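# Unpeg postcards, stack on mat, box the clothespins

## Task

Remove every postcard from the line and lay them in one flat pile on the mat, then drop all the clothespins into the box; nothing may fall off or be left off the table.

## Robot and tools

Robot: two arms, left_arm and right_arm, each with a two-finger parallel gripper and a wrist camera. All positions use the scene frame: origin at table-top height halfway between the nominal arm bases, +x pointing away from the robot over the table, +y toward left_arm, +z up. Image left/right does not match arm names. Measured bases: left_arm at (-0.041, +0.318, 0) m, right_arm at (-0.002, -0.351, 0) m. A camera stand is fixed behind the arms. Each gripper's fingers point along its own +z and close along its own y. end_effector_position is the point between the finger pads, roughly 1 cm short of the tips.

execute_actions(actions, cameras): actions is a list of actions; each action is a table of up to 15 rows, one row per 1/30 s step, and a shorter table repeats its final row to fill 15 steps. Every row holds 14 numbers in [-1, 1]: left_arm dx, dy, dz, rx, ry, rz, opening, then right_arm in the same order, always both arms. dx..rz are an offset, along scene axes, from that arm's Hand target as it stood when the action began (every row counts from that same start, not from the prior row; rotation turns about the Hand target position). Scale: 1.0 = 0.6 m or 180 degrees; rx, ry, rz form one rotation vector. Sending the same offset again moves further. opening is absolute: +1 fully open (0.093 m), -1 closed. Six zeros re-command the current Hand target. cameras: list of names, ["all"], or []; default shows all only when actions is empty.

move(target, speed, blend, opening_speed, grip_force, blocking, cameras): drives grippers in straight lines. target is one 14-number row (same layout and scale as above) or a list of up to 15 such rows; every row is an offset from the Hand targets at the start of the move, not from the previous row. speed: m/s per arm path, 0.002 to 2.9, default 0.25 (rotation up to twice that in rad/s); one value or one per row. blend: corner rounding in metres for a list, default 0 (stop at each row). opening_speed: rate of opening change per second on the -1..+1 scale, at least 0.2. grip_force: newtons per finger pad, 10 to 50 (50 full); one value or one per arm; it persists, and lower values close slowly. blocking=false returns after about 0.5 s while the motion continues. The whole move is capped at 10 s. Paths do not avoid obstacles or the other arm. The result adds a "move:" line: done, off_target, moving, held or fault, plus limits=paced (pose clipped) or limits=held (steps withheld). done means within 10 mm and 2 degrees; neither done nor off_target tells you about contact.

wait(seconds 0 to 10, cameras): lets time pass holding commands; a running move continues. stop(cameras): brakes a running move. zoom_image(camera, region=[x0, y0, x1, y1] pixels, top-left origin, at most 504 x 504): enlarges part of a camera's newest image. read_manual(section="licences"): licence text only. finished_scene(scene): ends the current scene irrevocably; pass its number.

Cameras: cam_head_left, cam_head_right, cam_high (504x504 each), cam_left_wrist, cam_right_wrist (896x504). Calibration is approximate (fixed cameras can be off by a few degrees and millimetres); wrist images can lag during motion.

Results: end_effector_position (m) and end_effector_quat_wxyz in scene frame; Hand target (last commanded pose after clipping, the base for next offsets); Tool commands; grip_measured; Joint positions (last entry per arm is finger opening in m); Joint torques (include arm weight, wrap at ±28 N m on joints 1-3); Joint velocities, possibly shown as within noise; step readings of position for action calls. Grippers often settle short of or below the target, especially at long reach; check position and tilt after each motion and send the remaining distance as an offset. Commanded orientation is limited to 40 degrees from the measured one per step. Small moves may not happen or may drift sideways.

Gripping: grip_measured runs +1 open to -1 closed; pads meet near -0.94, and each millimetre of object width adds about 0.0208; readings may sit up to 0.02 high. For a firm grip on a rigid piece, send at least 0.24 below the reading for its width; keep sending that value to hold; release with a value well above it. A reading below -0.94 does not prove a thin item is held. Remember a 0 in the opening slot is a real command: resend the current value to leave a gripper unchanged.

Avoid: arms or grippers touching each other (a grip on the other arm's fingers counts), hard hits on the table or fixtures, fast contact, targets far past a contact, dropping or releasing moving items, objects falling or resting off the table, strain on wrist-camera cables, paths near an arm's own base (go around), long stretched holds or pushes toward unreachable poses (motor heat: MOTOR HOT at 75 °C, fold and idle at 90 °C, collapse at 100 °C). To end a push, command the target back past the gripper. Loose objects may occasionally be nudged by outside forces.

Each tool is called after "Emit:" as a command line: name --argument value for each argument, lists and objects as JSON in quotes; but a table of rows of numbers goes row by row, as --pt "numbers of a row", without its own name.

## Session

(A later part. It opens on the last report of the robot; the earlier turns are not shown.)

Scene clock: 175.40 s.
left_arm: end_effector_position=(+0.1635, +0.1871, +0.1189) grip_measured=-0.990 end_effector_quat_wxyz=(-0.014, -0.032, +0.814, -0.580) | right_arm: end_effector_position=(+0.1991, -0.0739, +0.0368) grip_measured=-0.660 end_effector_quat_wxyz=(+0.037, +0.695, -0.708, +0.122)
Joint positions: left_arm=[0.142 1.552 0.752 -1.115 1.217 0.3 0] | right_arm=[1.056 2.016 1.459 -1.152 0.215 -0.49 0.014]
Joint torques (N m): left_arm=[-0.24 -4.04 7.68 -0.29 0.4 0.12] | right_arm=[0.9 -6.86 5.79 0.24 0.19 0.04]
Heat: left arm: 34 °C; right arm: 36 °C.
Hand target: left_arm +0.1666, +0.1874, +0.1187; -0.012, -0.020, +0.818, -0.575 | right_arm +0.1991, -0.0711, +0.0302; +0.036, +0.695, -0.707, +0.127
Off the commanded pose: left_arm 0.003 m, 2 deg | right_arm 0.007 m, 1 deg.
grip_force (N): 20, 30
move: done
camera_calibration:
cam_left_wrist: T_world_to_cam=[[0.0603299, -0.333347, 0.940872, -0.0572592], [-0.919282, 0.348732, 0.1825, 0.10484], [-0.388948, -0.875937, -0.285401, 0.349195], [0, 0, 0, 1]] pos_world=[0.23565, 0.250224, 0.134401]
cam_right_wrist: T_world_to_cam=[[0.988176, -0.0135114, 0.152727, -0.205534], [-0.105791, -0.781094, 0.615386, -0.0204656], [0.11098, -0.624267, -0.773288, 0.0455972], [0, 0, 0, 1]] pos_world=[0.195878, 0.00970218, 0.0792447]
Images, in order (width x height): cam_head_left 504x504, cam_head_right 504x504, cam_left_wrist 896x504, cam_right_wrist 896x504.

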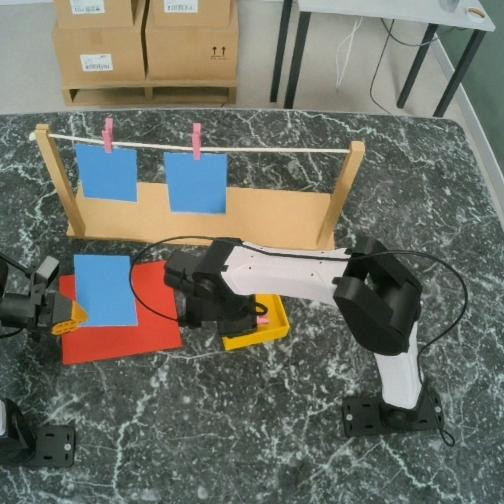

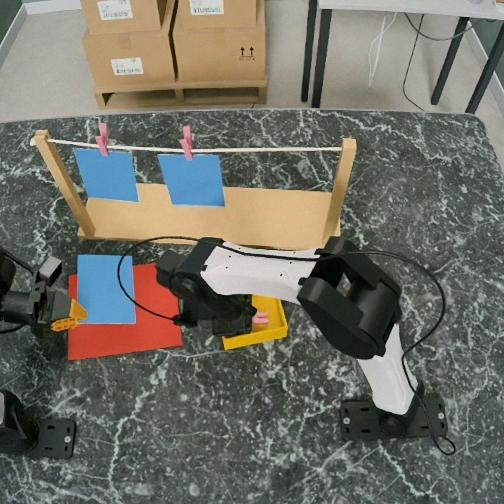

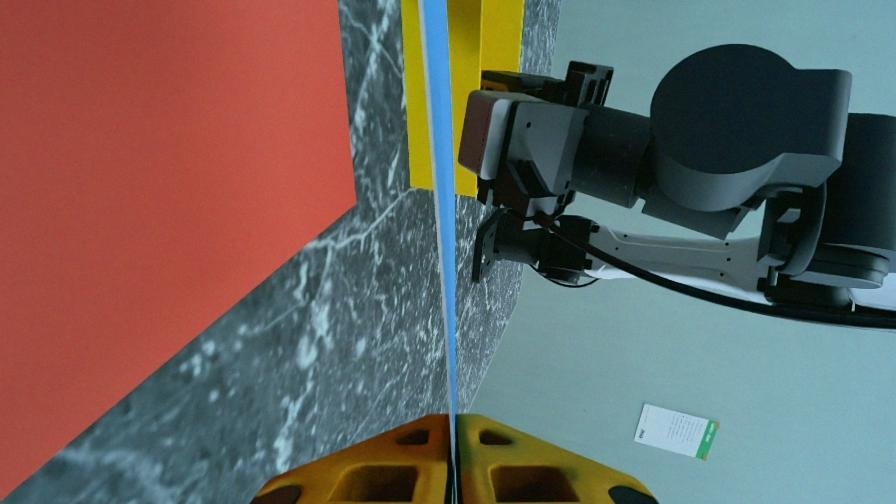

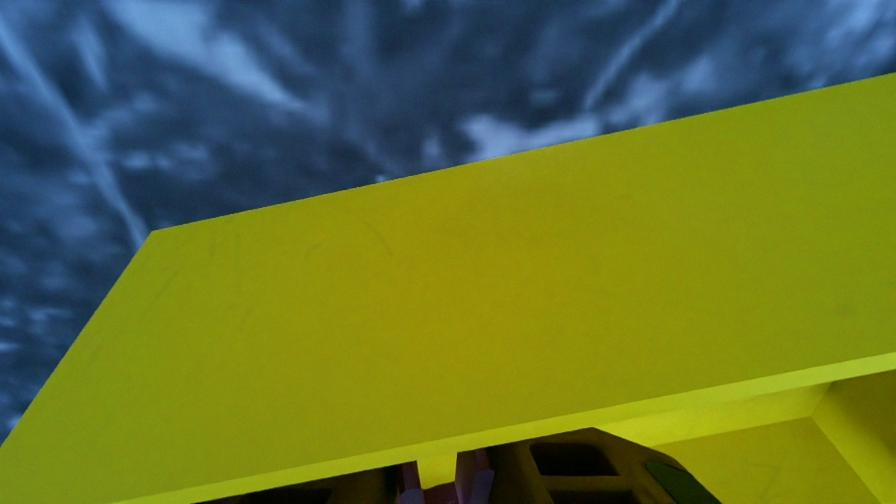

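Emit:
move --pt "0 0 -0.1232 0 0 0 -1 0 0 -0.0197 0 0 0 -0.74" --pt "0 0 -0.1232 0 0 0 -1 0 0 -0.0197 0 0 0 -0.1" --speed '[0.08, 0.05]' --opening_speed 0.8 --cameras '["cam_right_wrist", "cam_head_left", "cam_head_right", "cam_left_wrist"]'

Emit:
zoom_image --camera "cam_head_left" --region '[0, 230, 300, 370]'

Emit:
zoom_image --camera "cam_head_right" --region '[0, 230, 300, 370]'

Scene clock: 179.40 s.
left_arm: end_effector_position=(+0.1693, +0.1881, +0.0496) grip_measured=-0.990 end_effector_quat_wxyz=(-0.010, -0.025, +0.815, -0.579) | right_arm: end_effector_position=(+0.2007, -0.0719, +0.0271) grip_measured=-0.102 end_effector_quat_wxyz=(+0.032, +0.694, -0.709, +0.122)
Joint positions: left_arm=[0.142 1.788 0.654 -0.781 1.214 0.318 0] | right_arm=[1.056 2.029 1.438 -1.109 0.218 -0.49 0.04]
Joint torques (N m): left_arm=[-0.21 -5.27 3.37 -0.06 0.43 -0.03] | right_arm=[0.87 -6.69 5.24 0.23 0.15 0.01]
Heat: left arm: 33 °C; right arm: 35 °C.
Hand target: left_arm +0.1667, +0.1874, +0.0448; -0.012, -0.020, +0.818, -0.575 | right_arm +0.1991, -0.0710, +0.0185; +0.036, +0.695, -0.707, +0.127
Off the commanded pose: left_arm 0.006 m, 1 deg | right_arm 0.009 m, 1 deg.
grip_force (N): 20, 30
move: done
camera_calibration:
cam_left_wrist: T_world_to_cam=[[0.0439056, -0.336845, 0.940536, 0.0114693], [-0.919557, 0.354358, 0.169837, 0.122035], [-0.390495, -0.872334, -0.29419, 0.332558], [0, 0, 0, 1]] pos_world=[0.241577, 0.250721, 0.0663218]
cam_right_wrist: T_world_to_cam=[[0.987088, -0.0145286, 0.159518, -0.20566], [-0.110033, -0.78522, 0.609363, -0.0120235], [0.116404, -0.619047, -0.77668, 0.0385255], [0, 0, 0, 1]] pos_world=[0.197197, 0.0114201, 0.0700551]
Images, in order (width x height): cam_head_left 504x504, cam_head_right 504x504, cam_left_wrist 896x504, cam_right_wrist 896x504.

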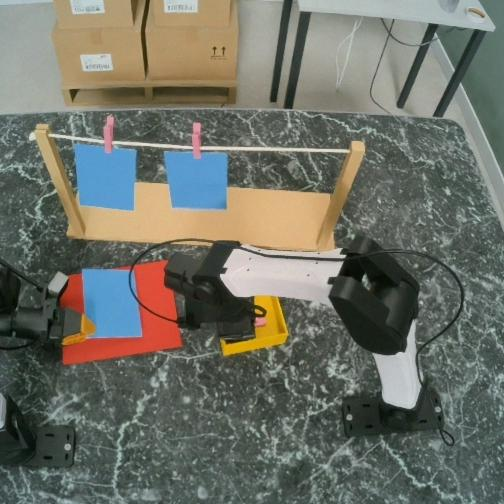

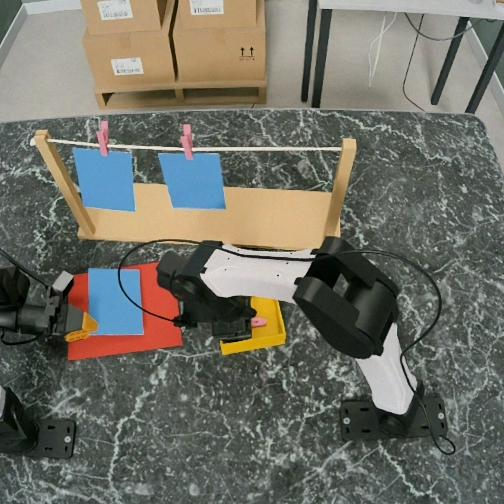

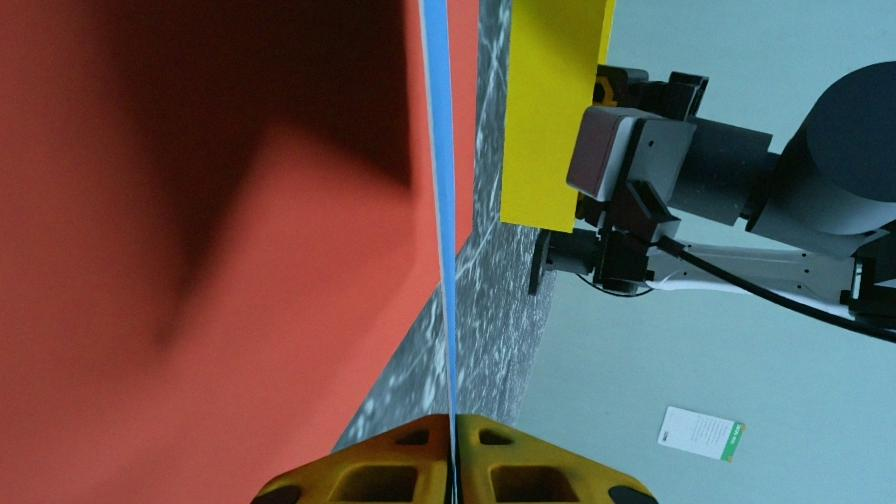

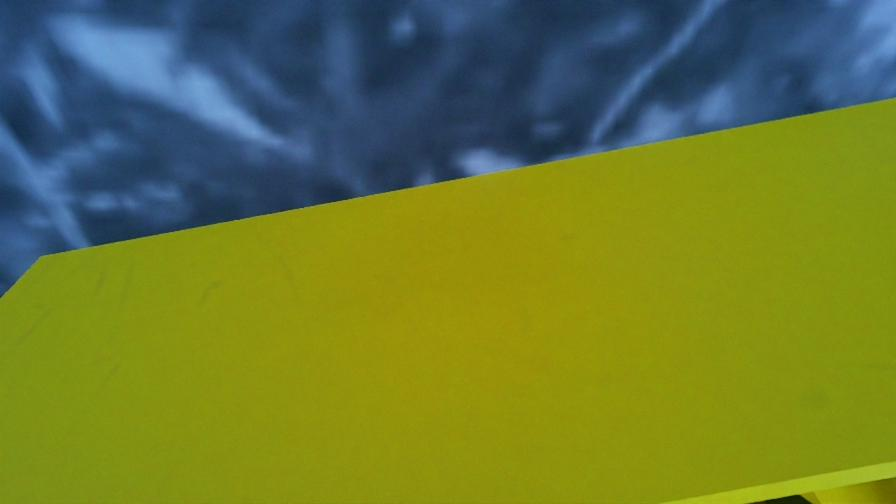

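Scaled by 1.680 from the camera's 504x504 image, which has a finer 720x720 frame.

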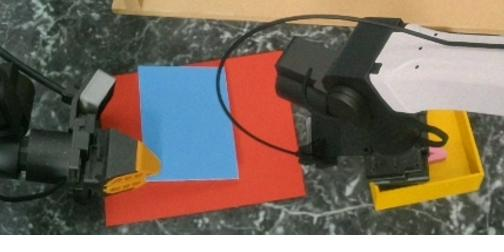

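Scaled by 1.680 from the camera's 504x504 image, which has a finer 720x720 frame.

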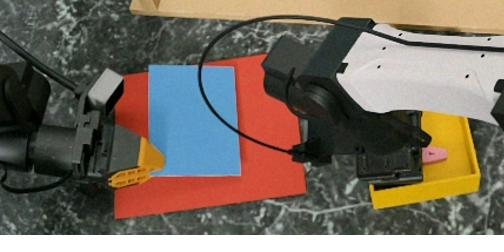

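Emit:
move --target '[-0.0105, -0.0017, -0.0227, 0, 0, 0, -1, 0, 0, 0.2, 0, 0, 0, -0.2]' --speed 0.15 --cameras '["cam_right_wrist", "cam_head_left", "cam_head_right", "cam_left_wrist"]'

Emit:
zoom_image --camera "cam_head_left" --region '[0, 230, 300, 370]'

Emit:
zoom_image --camera "cam_head_right" --region '[0, 230, 300, 370]'

Scene clock: 182.10 s.
left_arm: end_effector_position=(+0.1629, +0.1872, +0.0362) grip_measured=-0.990 end_effector_quat_wxyz=(-0.009, -0.024, +0.815, -0.579) | right_arm: end_effector_position=(+0.2002, -0.0728, +0.1212) grip_measured=-0.198 end_effector_quat_wxyz=(+0.056, +0.695, -0.705, +0.129)
Joint positions: left_arm=[0.142 1.82 0.612 -0.704 1.214 0.318 0] | right_arm=[1.056 2.011 1.784 -1.525 0.218 -0.49 0.036]
Joint torques (N m): left_arm=[-0.31 -4.9 3.21 -0.04 0.44 -0.04] | right_arm=[0.91 -11.4 8.24 -0.15 0.16 0.03]
Heat: left arm: 33 °C; right arm: 35 °C.
Hand target: left_arm +0.1603, +0.1864, +0.0312; -0.012, -0.020, +0.818, -0.575 | right_arm +0.1991, -0.0711, +0.1384; +0.036, +0.695, -0.707, +0.127
Off the commanded pose: left_arm 0.006 m, 1 deg | right_arm 0.017 m, 2 deg.
grip_force (N): 20, 30
move: off_target (right_arm)
camera_calibration:
cam_left_wrist: T_world_to_cam=[[0.0410621, -0.337276, 0.94051, 0.0245469], [-0.920059, 0.3543, 0.167225, 0.118874], [-0.389623, -0.872191, -0.295766, 0.325226], [0, 0, 0, 1]] pos_world=[0.235078, 0.249821, 0.0532254]
cam_right_wrist: T_world_to_cam=[[0.99085, -0.00797783, 0.13473, -0.217434], [-0.0939543, -0.757427, 0.646125, -0.0757531], [0.0968931, -0.652871, -0.751246, 0.109385], [0, 0, 0, 1]] pos_world=[0.197729, 0.0123021, 0.160416]
Images, in order (width x height): cam_head_left 504x504, cam_head_right 504x504, cam_left_wrist 896x504, cam_right_wrist 896x504.

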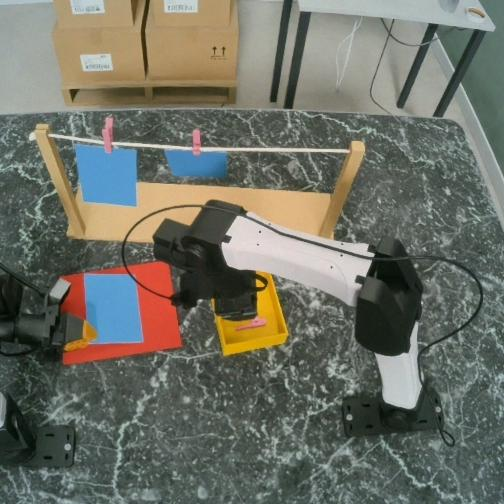

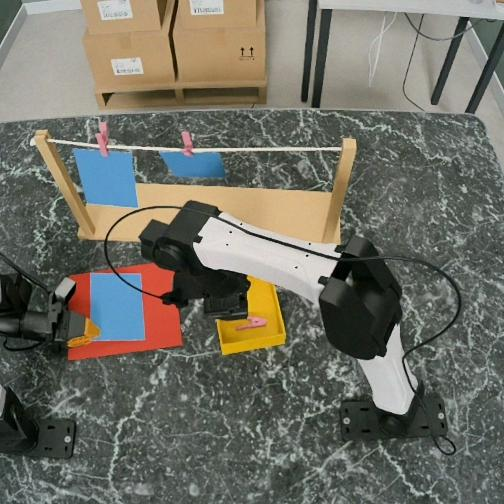

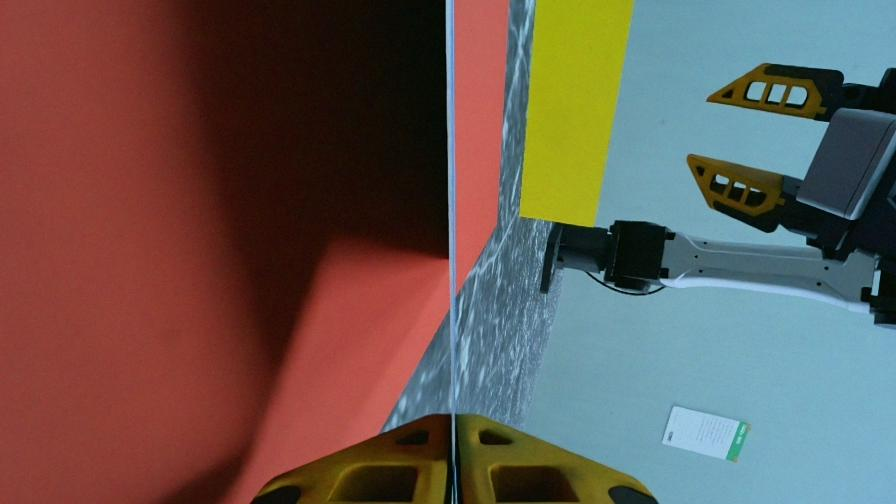

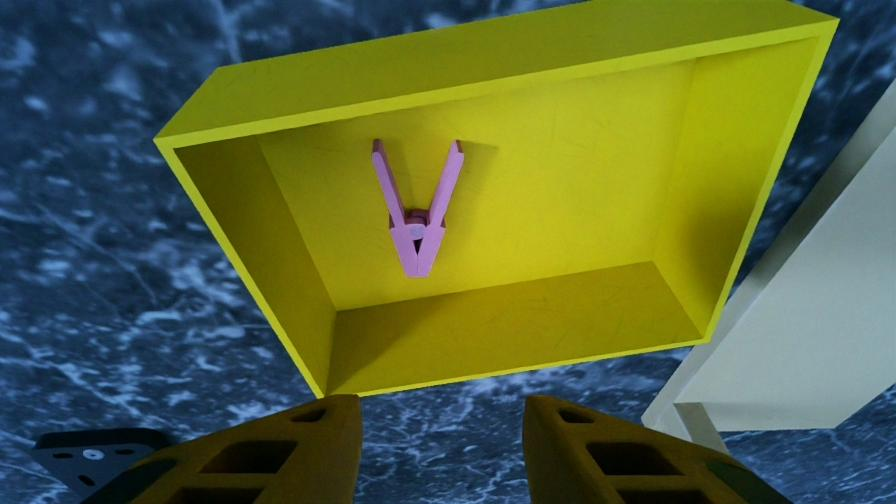

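Scaled by 1.680 from the camera's 504x504 image, which has a finer 720x720 frame.

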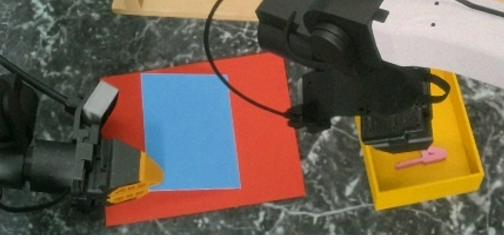

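Scaled by 1.680 from the camera's 504x504 image, which has a finer 720x720 frame.

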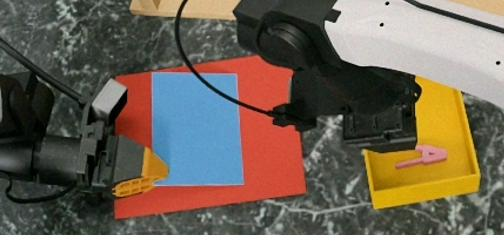

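Emit:
zoom_image --camera "cam_head_left" --region '[50, 255, 190, 365]'

Emit:
zoom_image --camera "cam_head_right" --region '[50, 255, 190, 365]'

Scaled by 3.600 from the camera's 504x504 image, which has a finer 720x720 frame.

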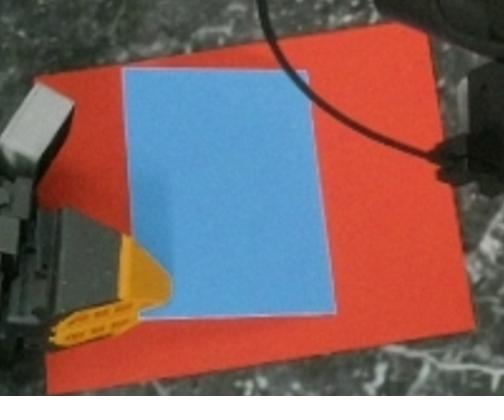

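Scaled by 3.600 from the camera's 504x504 image, which has a finer 720x720 frame.

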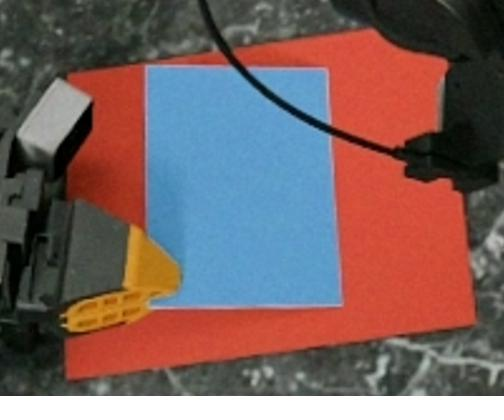

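Emit:
move --target '[0, 0, -0.01, 0, 0, 0, -1, 0, 0, 0.08, 0, 0, 0, -0.2]' --speed 0.04 --cameras '["cam_left_wrist", "cam_head_left", "cam_head_right"]'

Emit:
zoom_image --camera "cam_head_left" --region '[50, 255, 190, 365]'

Emit:
zoom_image --camera "cam_head_right" --region '[50, 255, 190, 365]'

Scene clock: 187.00 s.
left_arm: end_effector_position=(+0.1638, +0.1869, +0.0330) grip_measured=-0.990 end_effector_quat_wxyz=(-0.010, -0.026, +0.813, -0.582) | right_arm: end_effector_position=(+0.2015, -0.0713, +0.1665) grip_measured=-0.198 end_effector_quat_wxyz=(+0.001, +0.697, -0.708, +0.114)
Joint positions: left_arm=[0.142 1.842 0.612 -0.686 1.22 0.318 0] | right_arm=[1.056 1.92 1.85 -1.564 0.22 -0.501 0.036]
Joint torques (N m): left_arm=[-0.25 -4.64 2.65 0.05 0.36 -0.03] | right_arm=[1.05 -11.15 8.29 0.05 0.21 -0.14]
Heat: left arm: 32 °C; right arm: 37 °C.
Hand target: left_arm +0.1604, +0.1863, +0.0252; -0.012, -0.020, +0.818, -0.575 | right_arm +0.1990, -0.0711, +0.1864; +0.036, +0.695, -0.707, +0.127
Off the commanded pose: left_arm 0.009 m, 1 deg | right_arm 0.020 m, 4 deg.
joint sent to its limit (right arm) — joint 4 (wrist pitch), lower limit. The joint targets are off in orientation, not in position.
grip_force (N): 20, 30
move: off_target (right_arm)
camera_calibration:
cam_left_wrist: T_world_to_cam=[[0.0444903, -0.33059, 0.942725, 0.0256141], [-0.92038, 0.353398, 0.167364, 0.120553], [-0.388486, -0.875111, -0.288545, 0.324478], [0, 0, 0, 1]] pos_world=[0.23587, 0.249819, 0.0493035]
Images, in order (width x height): cam_head_left 504x504, cam_head_right 504x504, cam_left_wrist 896x504.

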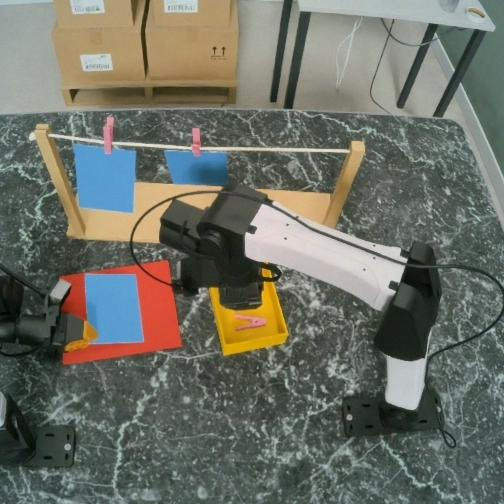

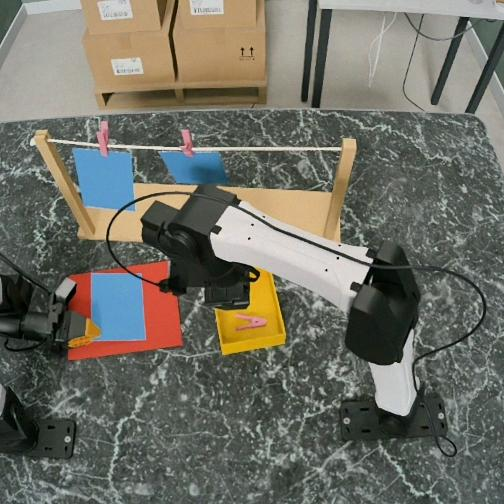

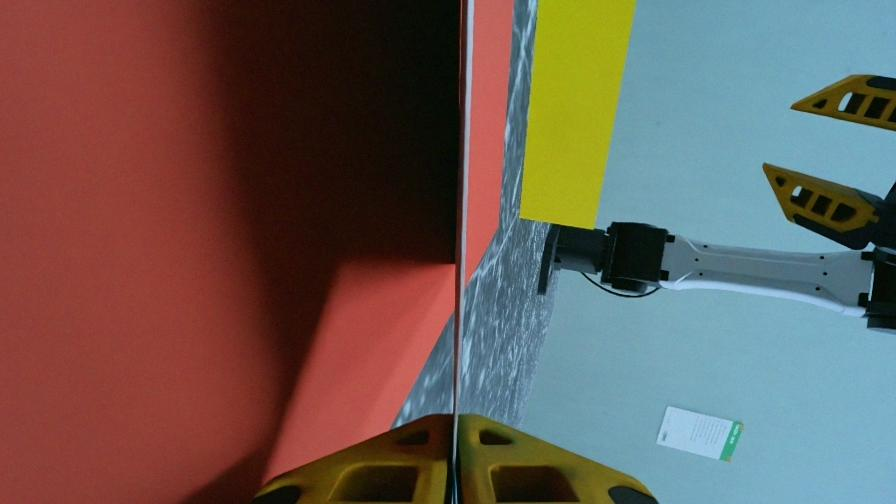

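Scaled by 3.600 from the camera's 504x504 image, which has a finer 720x720 frame.

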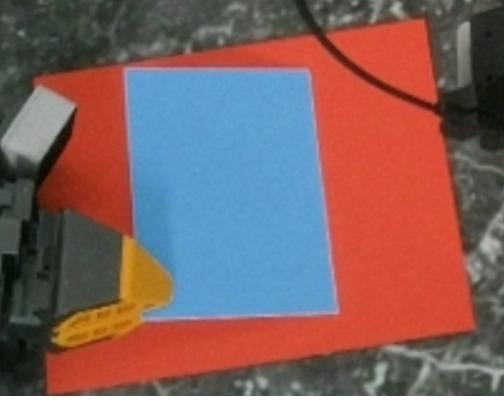

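Scaled by 3.600 from the camera's 504x504 image, which has a finer 720x720 frame.

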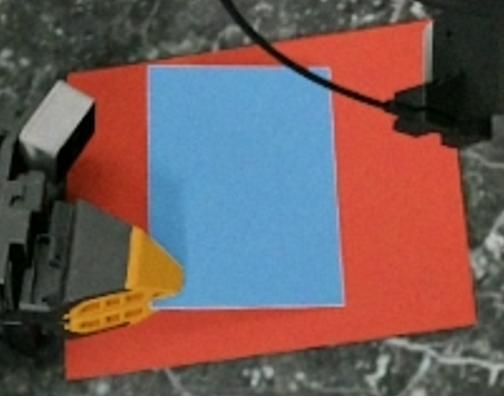

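Emit:
move --pt "0 0 0 0 0 0 -0.73 0 0 0 0 0 0 -0.2" --pt "0 0.0167 -0.02 0.0594 0.0017 -0.0027 -0.73 0 0 0 0 0 0 -0.2" --speed '[0.05, 0.05]' --opening_speed 0.3 --grip_force '[30, 30]' --cameras '["cam_left_wrist", "cam_head_left", "cam_head_right"]'

Emit:
zoom_image --camera "cam_head_left" --region '[50, 255, 190, 365]'

Scene clock: 191.97 s.
left_arm: end_effector_position=(+0.1632, +0.1920, +0.0245) grip_measured=-0.733 end_effector_quat_wxyz=(-0.016, -0.028, +0.849, -0.527) | right_arm: end_effector_position=(+0.2015, -0.0713, +0.1666) grip_measured=-0.198 end_effector_quat_wxyz=(+0.001, +0.697, -0.708, +0.114)
Joint positions: left_arm=[0.125 1.764 0.599 -0.642 1.097 0.2 0.01] | right_arm=[1.056 1.92 1.85 -1.564 0.22 -0.501 0.036]
Joint torques (N m): left_arm=[-0.03 -6.56 3.07 0.2 -0.2 -0.15] | right_arm=[1.14 -11.22 8.35 0.05 0.19 -0.11]
Heat: left arm: 32 °C; right arm: 37 °C.
Hand target: left_arm +0.1604, +0.1964, +0.0132; -0.014, -0.019, +0.868, -0.496 | right_arm +0.1991, -0.0711, +0.1864; +0.036, +0.695, -0.707, +0.127
Off the commanded pose: left_arm 0.012 m, 4 deg | right_arm 0.020 m, 4 deg.
joint sent to its limit (right arm) — joint 4 (wrist pitch), lower limit. The joint targets are off in orientation, not in position.
grip_force (N): 30, 30
move: off_target (left_arm, right_arm)
camera_calibration:
cam_left_wrist: T_world_to_cam=[[0.0556172, -0.45114, 0.890719, 0.0578968], [-0.914671, 0.334689, 0.226629, 0.12095], [-0.400355, -0.827319, -0.39403, 0.32166], [0, 0, 0, 1]] pos_world=[0.236188, 0.251755, 0.0477633]
Images, in order (width x height): cam_head_left 504x504, cam_head_right 504x504, cam_left_wrist 896x504.

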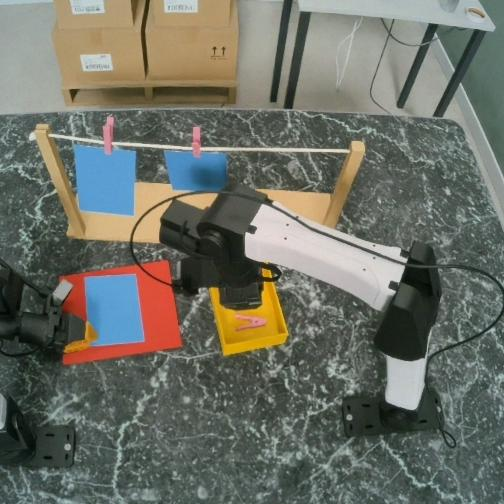

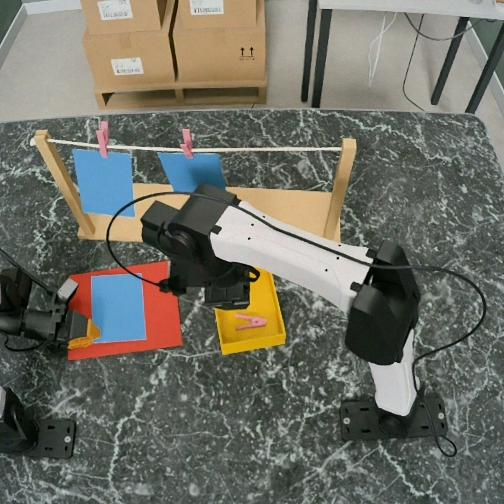

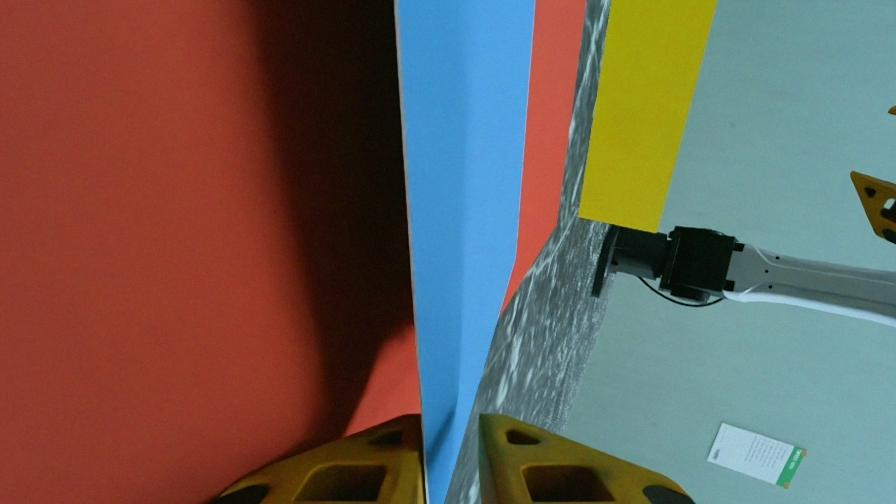

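Scaled by 3.600 from the camera's 504x504 image, which has a finer 720x720 frame.

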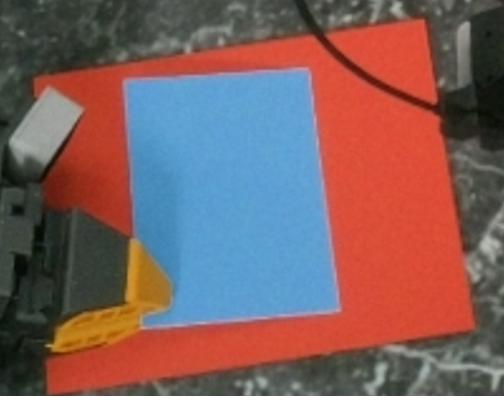

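Emit:
move --pt "0 0.0133 -0.01 0 0 0 -0.73 0 0 0 0 0 0 -0.2" --pt "0 0.07 -0.01 0 0 0 -0.73 0 0 0 0 0 0 -0.2" --speed '[0.06, 0.1]' --blend '[0.004, 0]' --cameras '["cam_left_wrist", "cam_head_left", "cam_head_right"]'

Emit:
zoom_image --camera "cam_head_left" --region '[50, 255, 190, 365]'

Scene clock: 194.07 s.
left_arm: end_effector_position=(+0.1645, +0.2302, +0.0240) grip_measured=-0.733 end_effector_quat_wxyz=(-0.002, -0.033, +0.849, -0.528) | right_arm: end_effector_position=(+0.2015, -0.0713, +0.1666) grip_measured=-0.198 end_effector_quat_wxyz=(+0.001, +0.697, -0.708, +0.114)
Joint positions: left_arm=[0.309 1.859 0.684 -0.891 1.043 0.516 0.01] | right_arm=[1.056 1.92 1.85 -1.564 0.22 -0.501 0.036]
Joint torques (N m): left_arm=[1.07 -4.12 4.37 -0.32 -0.43 0.05] | right_arm=[0.99 -11.28 8.39 0.02 0.21 -0.13]
Heat: left arm: 32 °C; right arm: 38 °C.
Hand target: left_arm +0.1604, +0.2384, +0.0072; -0.014, -0.019, +0.868, -0.496 | right_arm +0.1991, -0.0711, +0.1864; +0.036, +0.695, -0.707, +0.127
Off the commanded pose: left_arm 0.019 m, 5 deg | right_arm 0.020 m, 4 deg.
joint sent to its limit (right arm) — joint 4 (wrist pitch), lower limit. The joint targets are off in orientation, not in position.
grip_force (N): 30, 30
move: off_target (left_arm, right_arm)
camera_calibration:
cam_left_wrist: T_world_to_cam=[[0.0493702, -0.449207, 0.892062, 0.0760613], [-0.926651, 0.312653, 0.208724, 0.116914], [-0.372667, -0.836935, -0.400823, 0.351352], [0, 0, 0, 1]] pos_world=[0.235521, 0.291673, 0.0485757]
Images, in order (width x height): cam_head_left 504x504, cam_head_right 504x504, cam_left_wrist 896x504.

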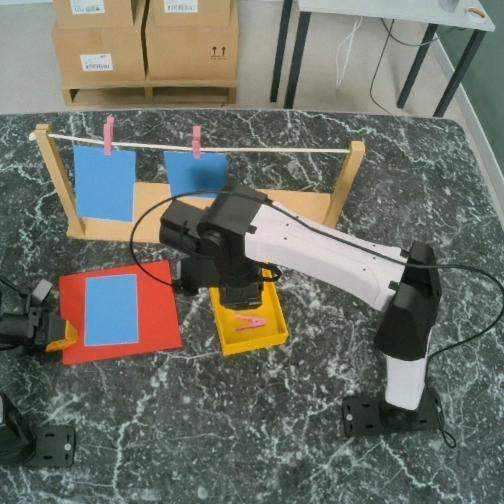

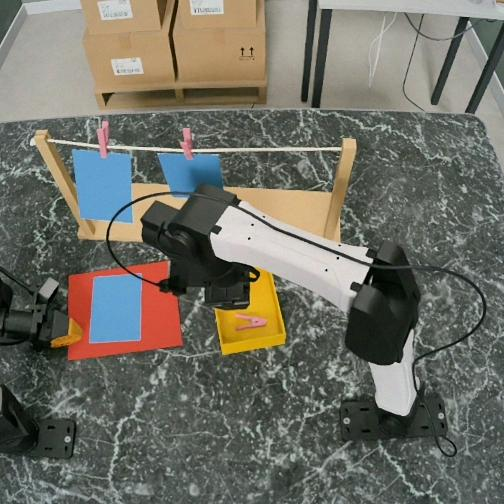

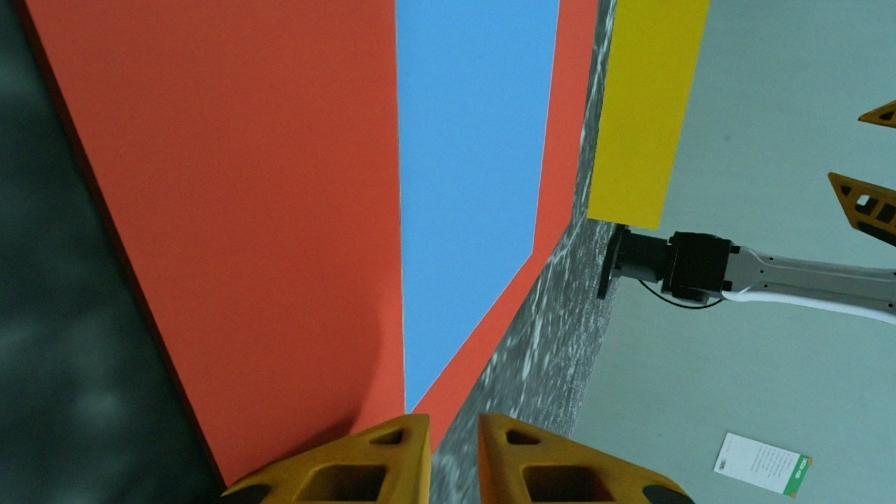

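Scaled by 3.600 from the camera's 504x504 image, which has a finer 720x720 frame.

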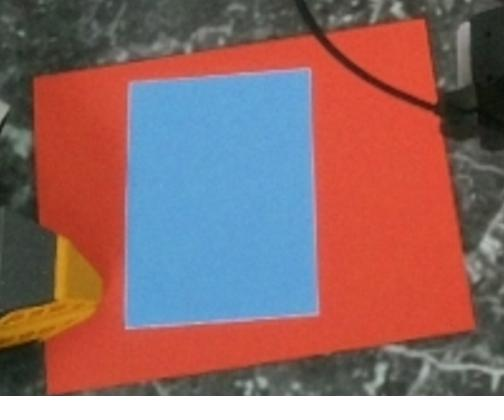

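Emit:
execute_actions --actions '[]' --cameras '["all"]'

Scene clock: 196.80 s.
left_arm: end_effector_position=(+0.1645, +0.2302, +0.0240) grip_measured=-0.733 end_effector_quat_wxyz=(-0.002, -0.033, +0.849, -0.528) | right_arm: end_effector_position=(+0.2015, -0.0713, +0.1666) grip_measured=-0.198 end_effector_quat_wxyz=(+0.001, +0.697, -0.708, +0.114)
Joint positions: left_arm=[0.309 1.859 0.684 -0.891 1.043 0.517 0.01] | right_arm=[1.056 1.92 1.85 -1.564 0.22 -0.501 0.036]
Joint velocities: within noise
Joint torques (N m): left_arm=[1.09 -4.12 4.37 -0.31 -0.42 0.05] | right_arm=[1.01 -11.22 8.31 0.05 0.21 -0.11]
Heat: left arm: 31 °C; right arm: 38 °C.
Hand target: left_arm +0.1603, +0.2384, +0.0072; -0.014, -0.019, +0.868, -0.496 | right_arm +0.1991, -0.0711, +0.1864; +0.036, +0.695, -0.707, +0.127
Tool commands: left_gripper/opening=-0.73 right_gripper/opening=-0.2
Off the commanded pose: left_arm 0.019 m, 5 deg | right_arm 0.020 m, 4 deg.
grip_force (N): 30, 30
camera_calibration:
cam_left_wrist: T_world_to_cam=[[0.0492409, -0.449084, 0.892131, 0.0760528], [-0.926583, 0.312903, 0.208653, 0.11683], [-0.372854, -0.836908, -0.400706, 0.351383], [0, 0, 0, 1]] pos_world=[0.235522, 0.291673, 0.0485753]
cam_right_wrist: T_world_to_cam=[[0.981456, -0.0129362, 0.191252, -0.232625], [-0.120251, -0.818535, 0.56173, -0.0888418], [0.14928, -0.574311, -0.804911, 0.148365], [0, 0, 0, 1]] pos_world=[0.19548, 0.00947819, 0.213816]

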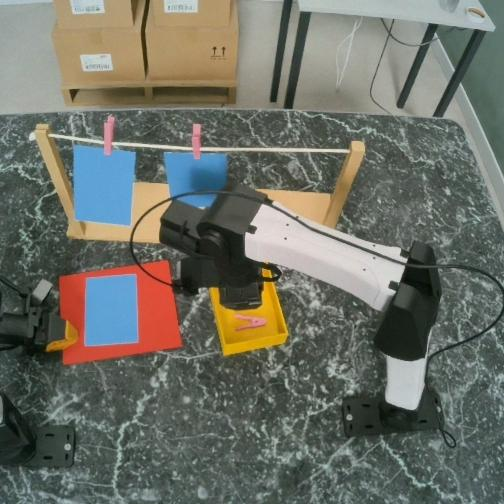

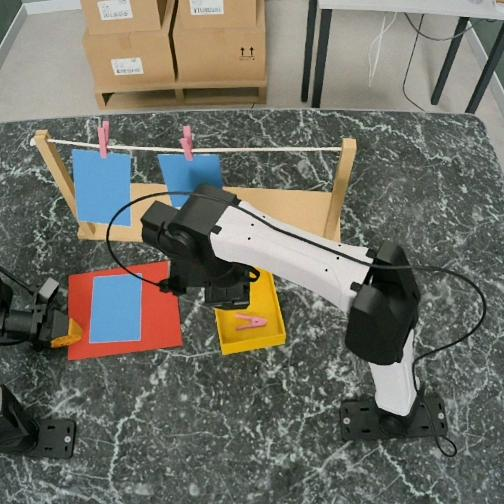

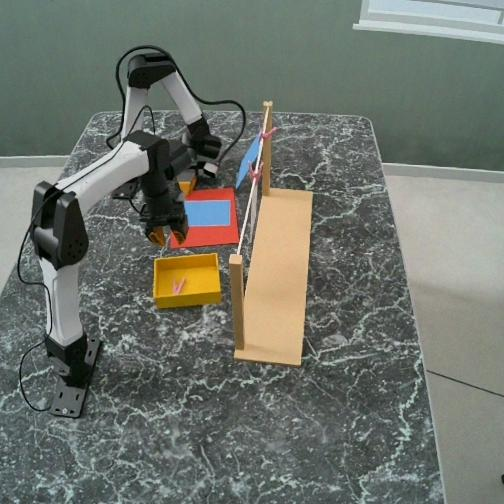

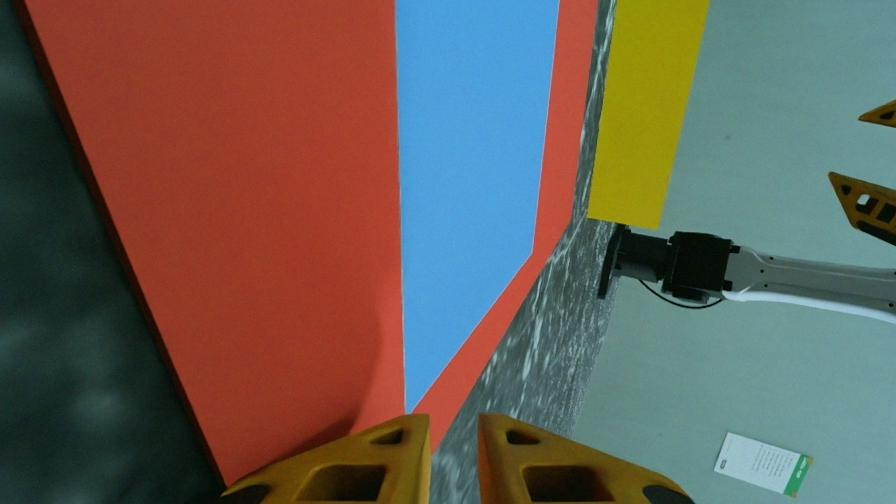

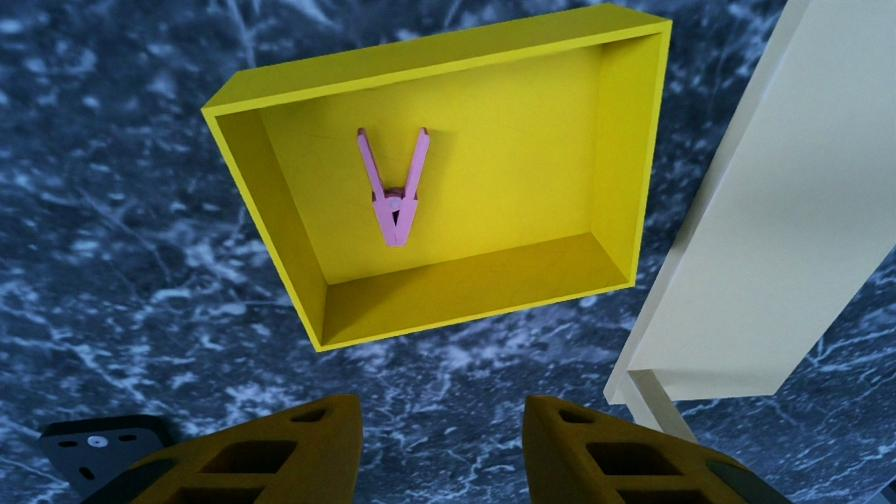

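Emit:
move --pt "-0.005 0.06 0.06 0 0 0 -0.6 0.1932 -0.0565 -0.019 0.5661 -0.0959 -0.0615 0.3" --pt "-0.017 0.1027 0.3213 0 0 0 -0.6 0.1932 -0.0565 -0.019 0.5661 -0.0959 -0.0615 0.3" --speed 0.3 --blend 0.03 --cameras '["all"]'

Scene clock: 222.00 s.
left_arm: end_effector_position=(+0.1507, +0.2962, +0.1985) grip_measured=-0.603 end_effector_quat_wxyz=(+0.141, -0.102, +0.909, -0.378) | right_arm: end_effector_position=(+0.3146, -0.1038, +0.1791) grip_measured=+0.298 end_effector_quat_wxyz=(+0.597, -0.383, +0.594, +0.379)
Joint positions: left_arm=[0.586 1.184 1.053 -1.564 0.823 0.413 0.016] | right_arm=[0.373 1.622 0.479 1.142 -0.776 -0.007 0.059]
Joint torques (N m): left_arm=[0.62 -1.98 8.21 0.01 0.31 -0.13] | right_arm=[-0.02 -3.96 5.14 1.81 -0.02 -0.03]
Heat: left arm: 29 °C; right arm: 39 °C.
Hand target: left_arm +0.1501, +0.3000, +0.1999; -0.014, -0.019, +0.868, -0.496 | right_arm +0.3150, -0.1049, +0.1750; +0.596, -0.380, +0.596, +0.380
Off the commanded pose: left_arm 0.004 m, 25 deg | right_arm 0.004 m, 0 deg.
joint sent to its limit (left arm) — joint 4 (wrist pitch), lower limit. The joint targets are off in orientation, not in position.
grip_force (N): 30, 30
move: off_target (left_arm)
camera_calibration:
cam_left_wrist: T_world_to_cam=[[0.073372, -0.702158, 0.708231, 0.058585], [-0.994576, 0.000975274, 0.104004, 0.170359], [-0.073718, -0.712021, -0.698278, 0.448382], [0, 0, 0, 1]] pos_world=[0.19819, 0.360227, 0.253886]
cam_right_wrist: T_world_to_cam=[[0.895768, -0.444438, -0.00858858, -0.328511], [-0.199653, -0.38499, -0.901067, 0.223048], [0.397162, 0.808862, -0.433596, 0.12194], [0, 0, 0, 1]] pos_world=[0.290372, -0.158764, 0.251032]

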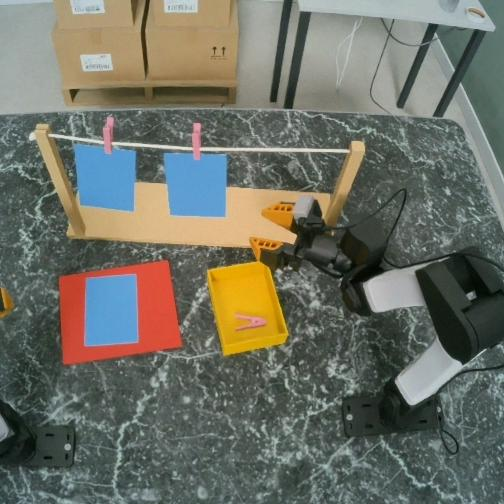

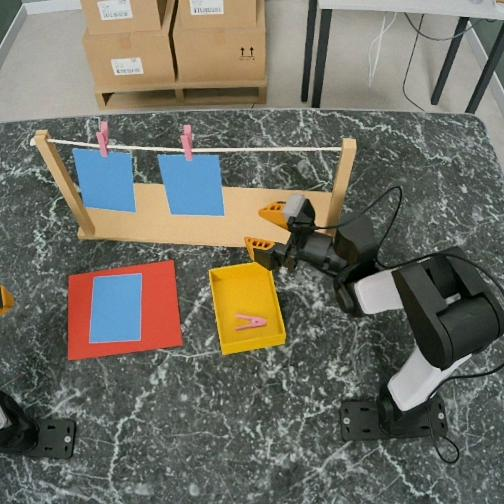

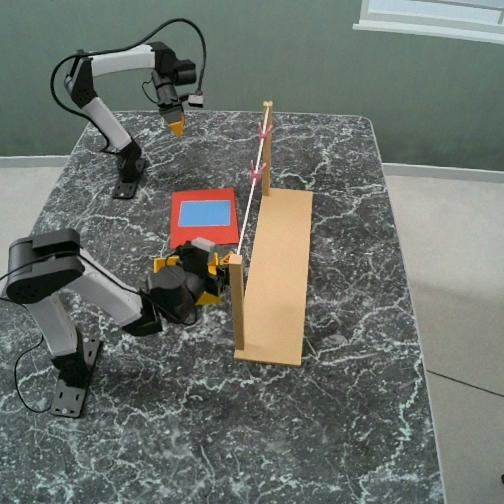

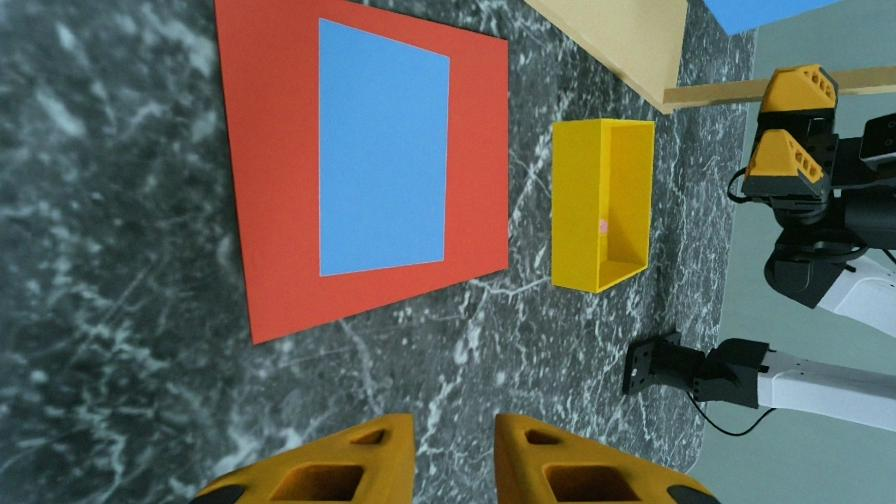

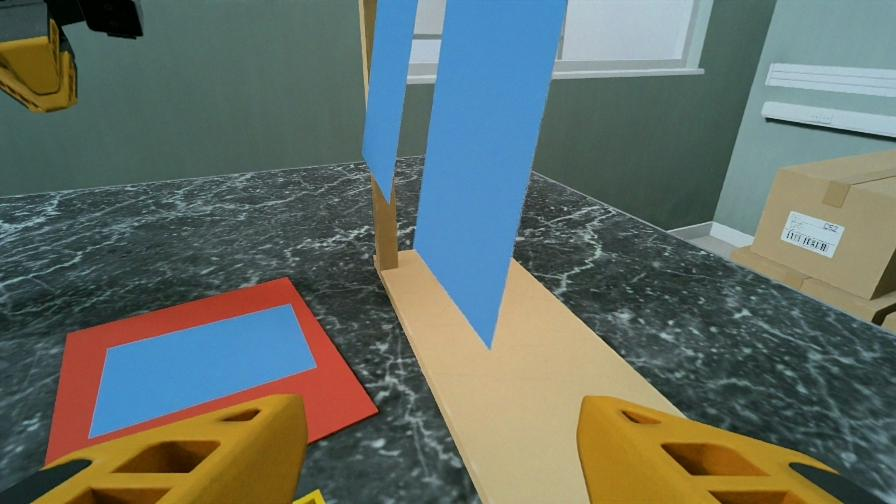

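Emit:
zoom_image --camera "cam_head_left" --region '[220, 170, 430, 320]'

Emit:
zoom_image --camera "cam_head_right" --region '[220, 170, 430, 320]'

Scaled by 2.400 from the camera's 504x504 image, which has a finer 720x720 frame.

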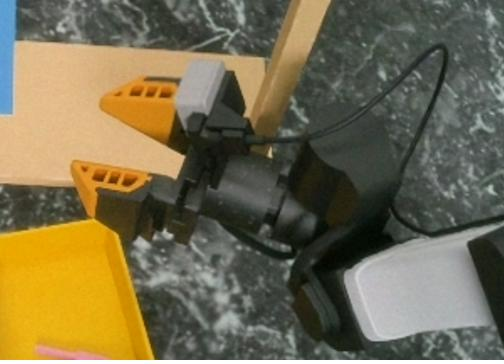

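Scaled by 2.400 from the camera's 504x504 image, which has a finer 720x720 frame.

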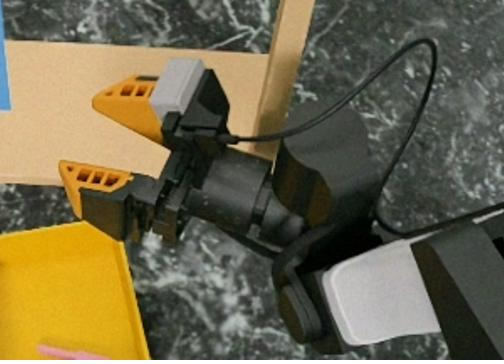

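Emit:
move --pt "0.1 -0.2 0.28 0.0728 -0.4802 -0.1896 0.3 -0.0717 0.1207 0.0417 -0.2019 0.0197 0.0509 -0.1" --pt "0.3565 -0.3867 0.3035 0.0728 -0.4802 -0.1896 0.3 -0.0717 0.1207 0.0417 -0.2019 0.0197 0.0509 -0.1" --speed 0.3 --blend 0.05 --cameras '["cam_head_left", "cam_head_right"]'

Scene clock: 253.60 s.
left_arm: end_effector_position=(+0.3600, +0.0686, +0.3829) grip_measured=+0.298 end_effector_quat_wxyz=(+0.445, +0.550, +0.655, -0.264) | right_arm: end_effector_position=(+0.2691, -0.0375, +0.1947) grip_measured=-0.098 end_effector_quat_wxyz=(+0.395, -0.577, +0.675, +0.235)
Joint positions: left_arm=[-0.296 1.91 2.294 -1.107 0.792 0.724 0.059] | right_arm=[0.687 1.439 1.056 -0.315 -0.453 -0.522 0.041]
Joint torques (N m): left_arm=[0.09 -8.28 9.29 1.54 0.18 -0.16] | right_arm=[0.87 -4.11 10.39 1.42 -0.15 -0.11]
Heat: left arm: 28 °C; right arm: 32 °C.
Hand target: left_arm +0.3640, +0.0681, +0.3821; +0.444, +0.550, +0.658, -0.259 | right_arm +0.2720, -0.0325, +0.2000; +0.398, -0.581, +0.671, +0.232
Off the commanded pose: left_arm 0.004 m, 1 deg | right_arm 0.008 m, 1 deg.
grip_force (N): 30, 30
move: done
Images, in order (width x height): cam_head_left 504x504, cam_head_right 504x504.

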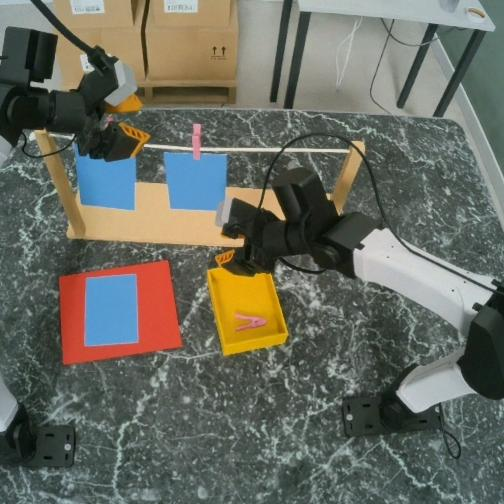

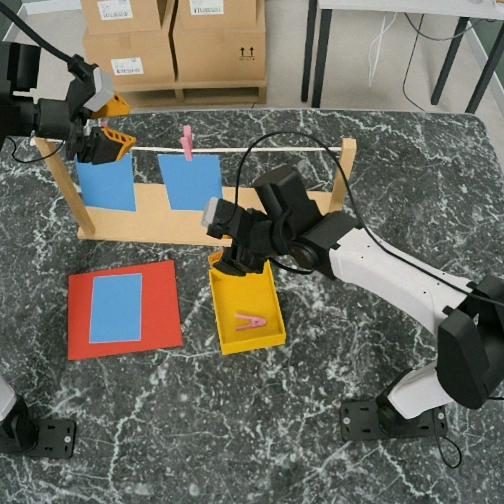

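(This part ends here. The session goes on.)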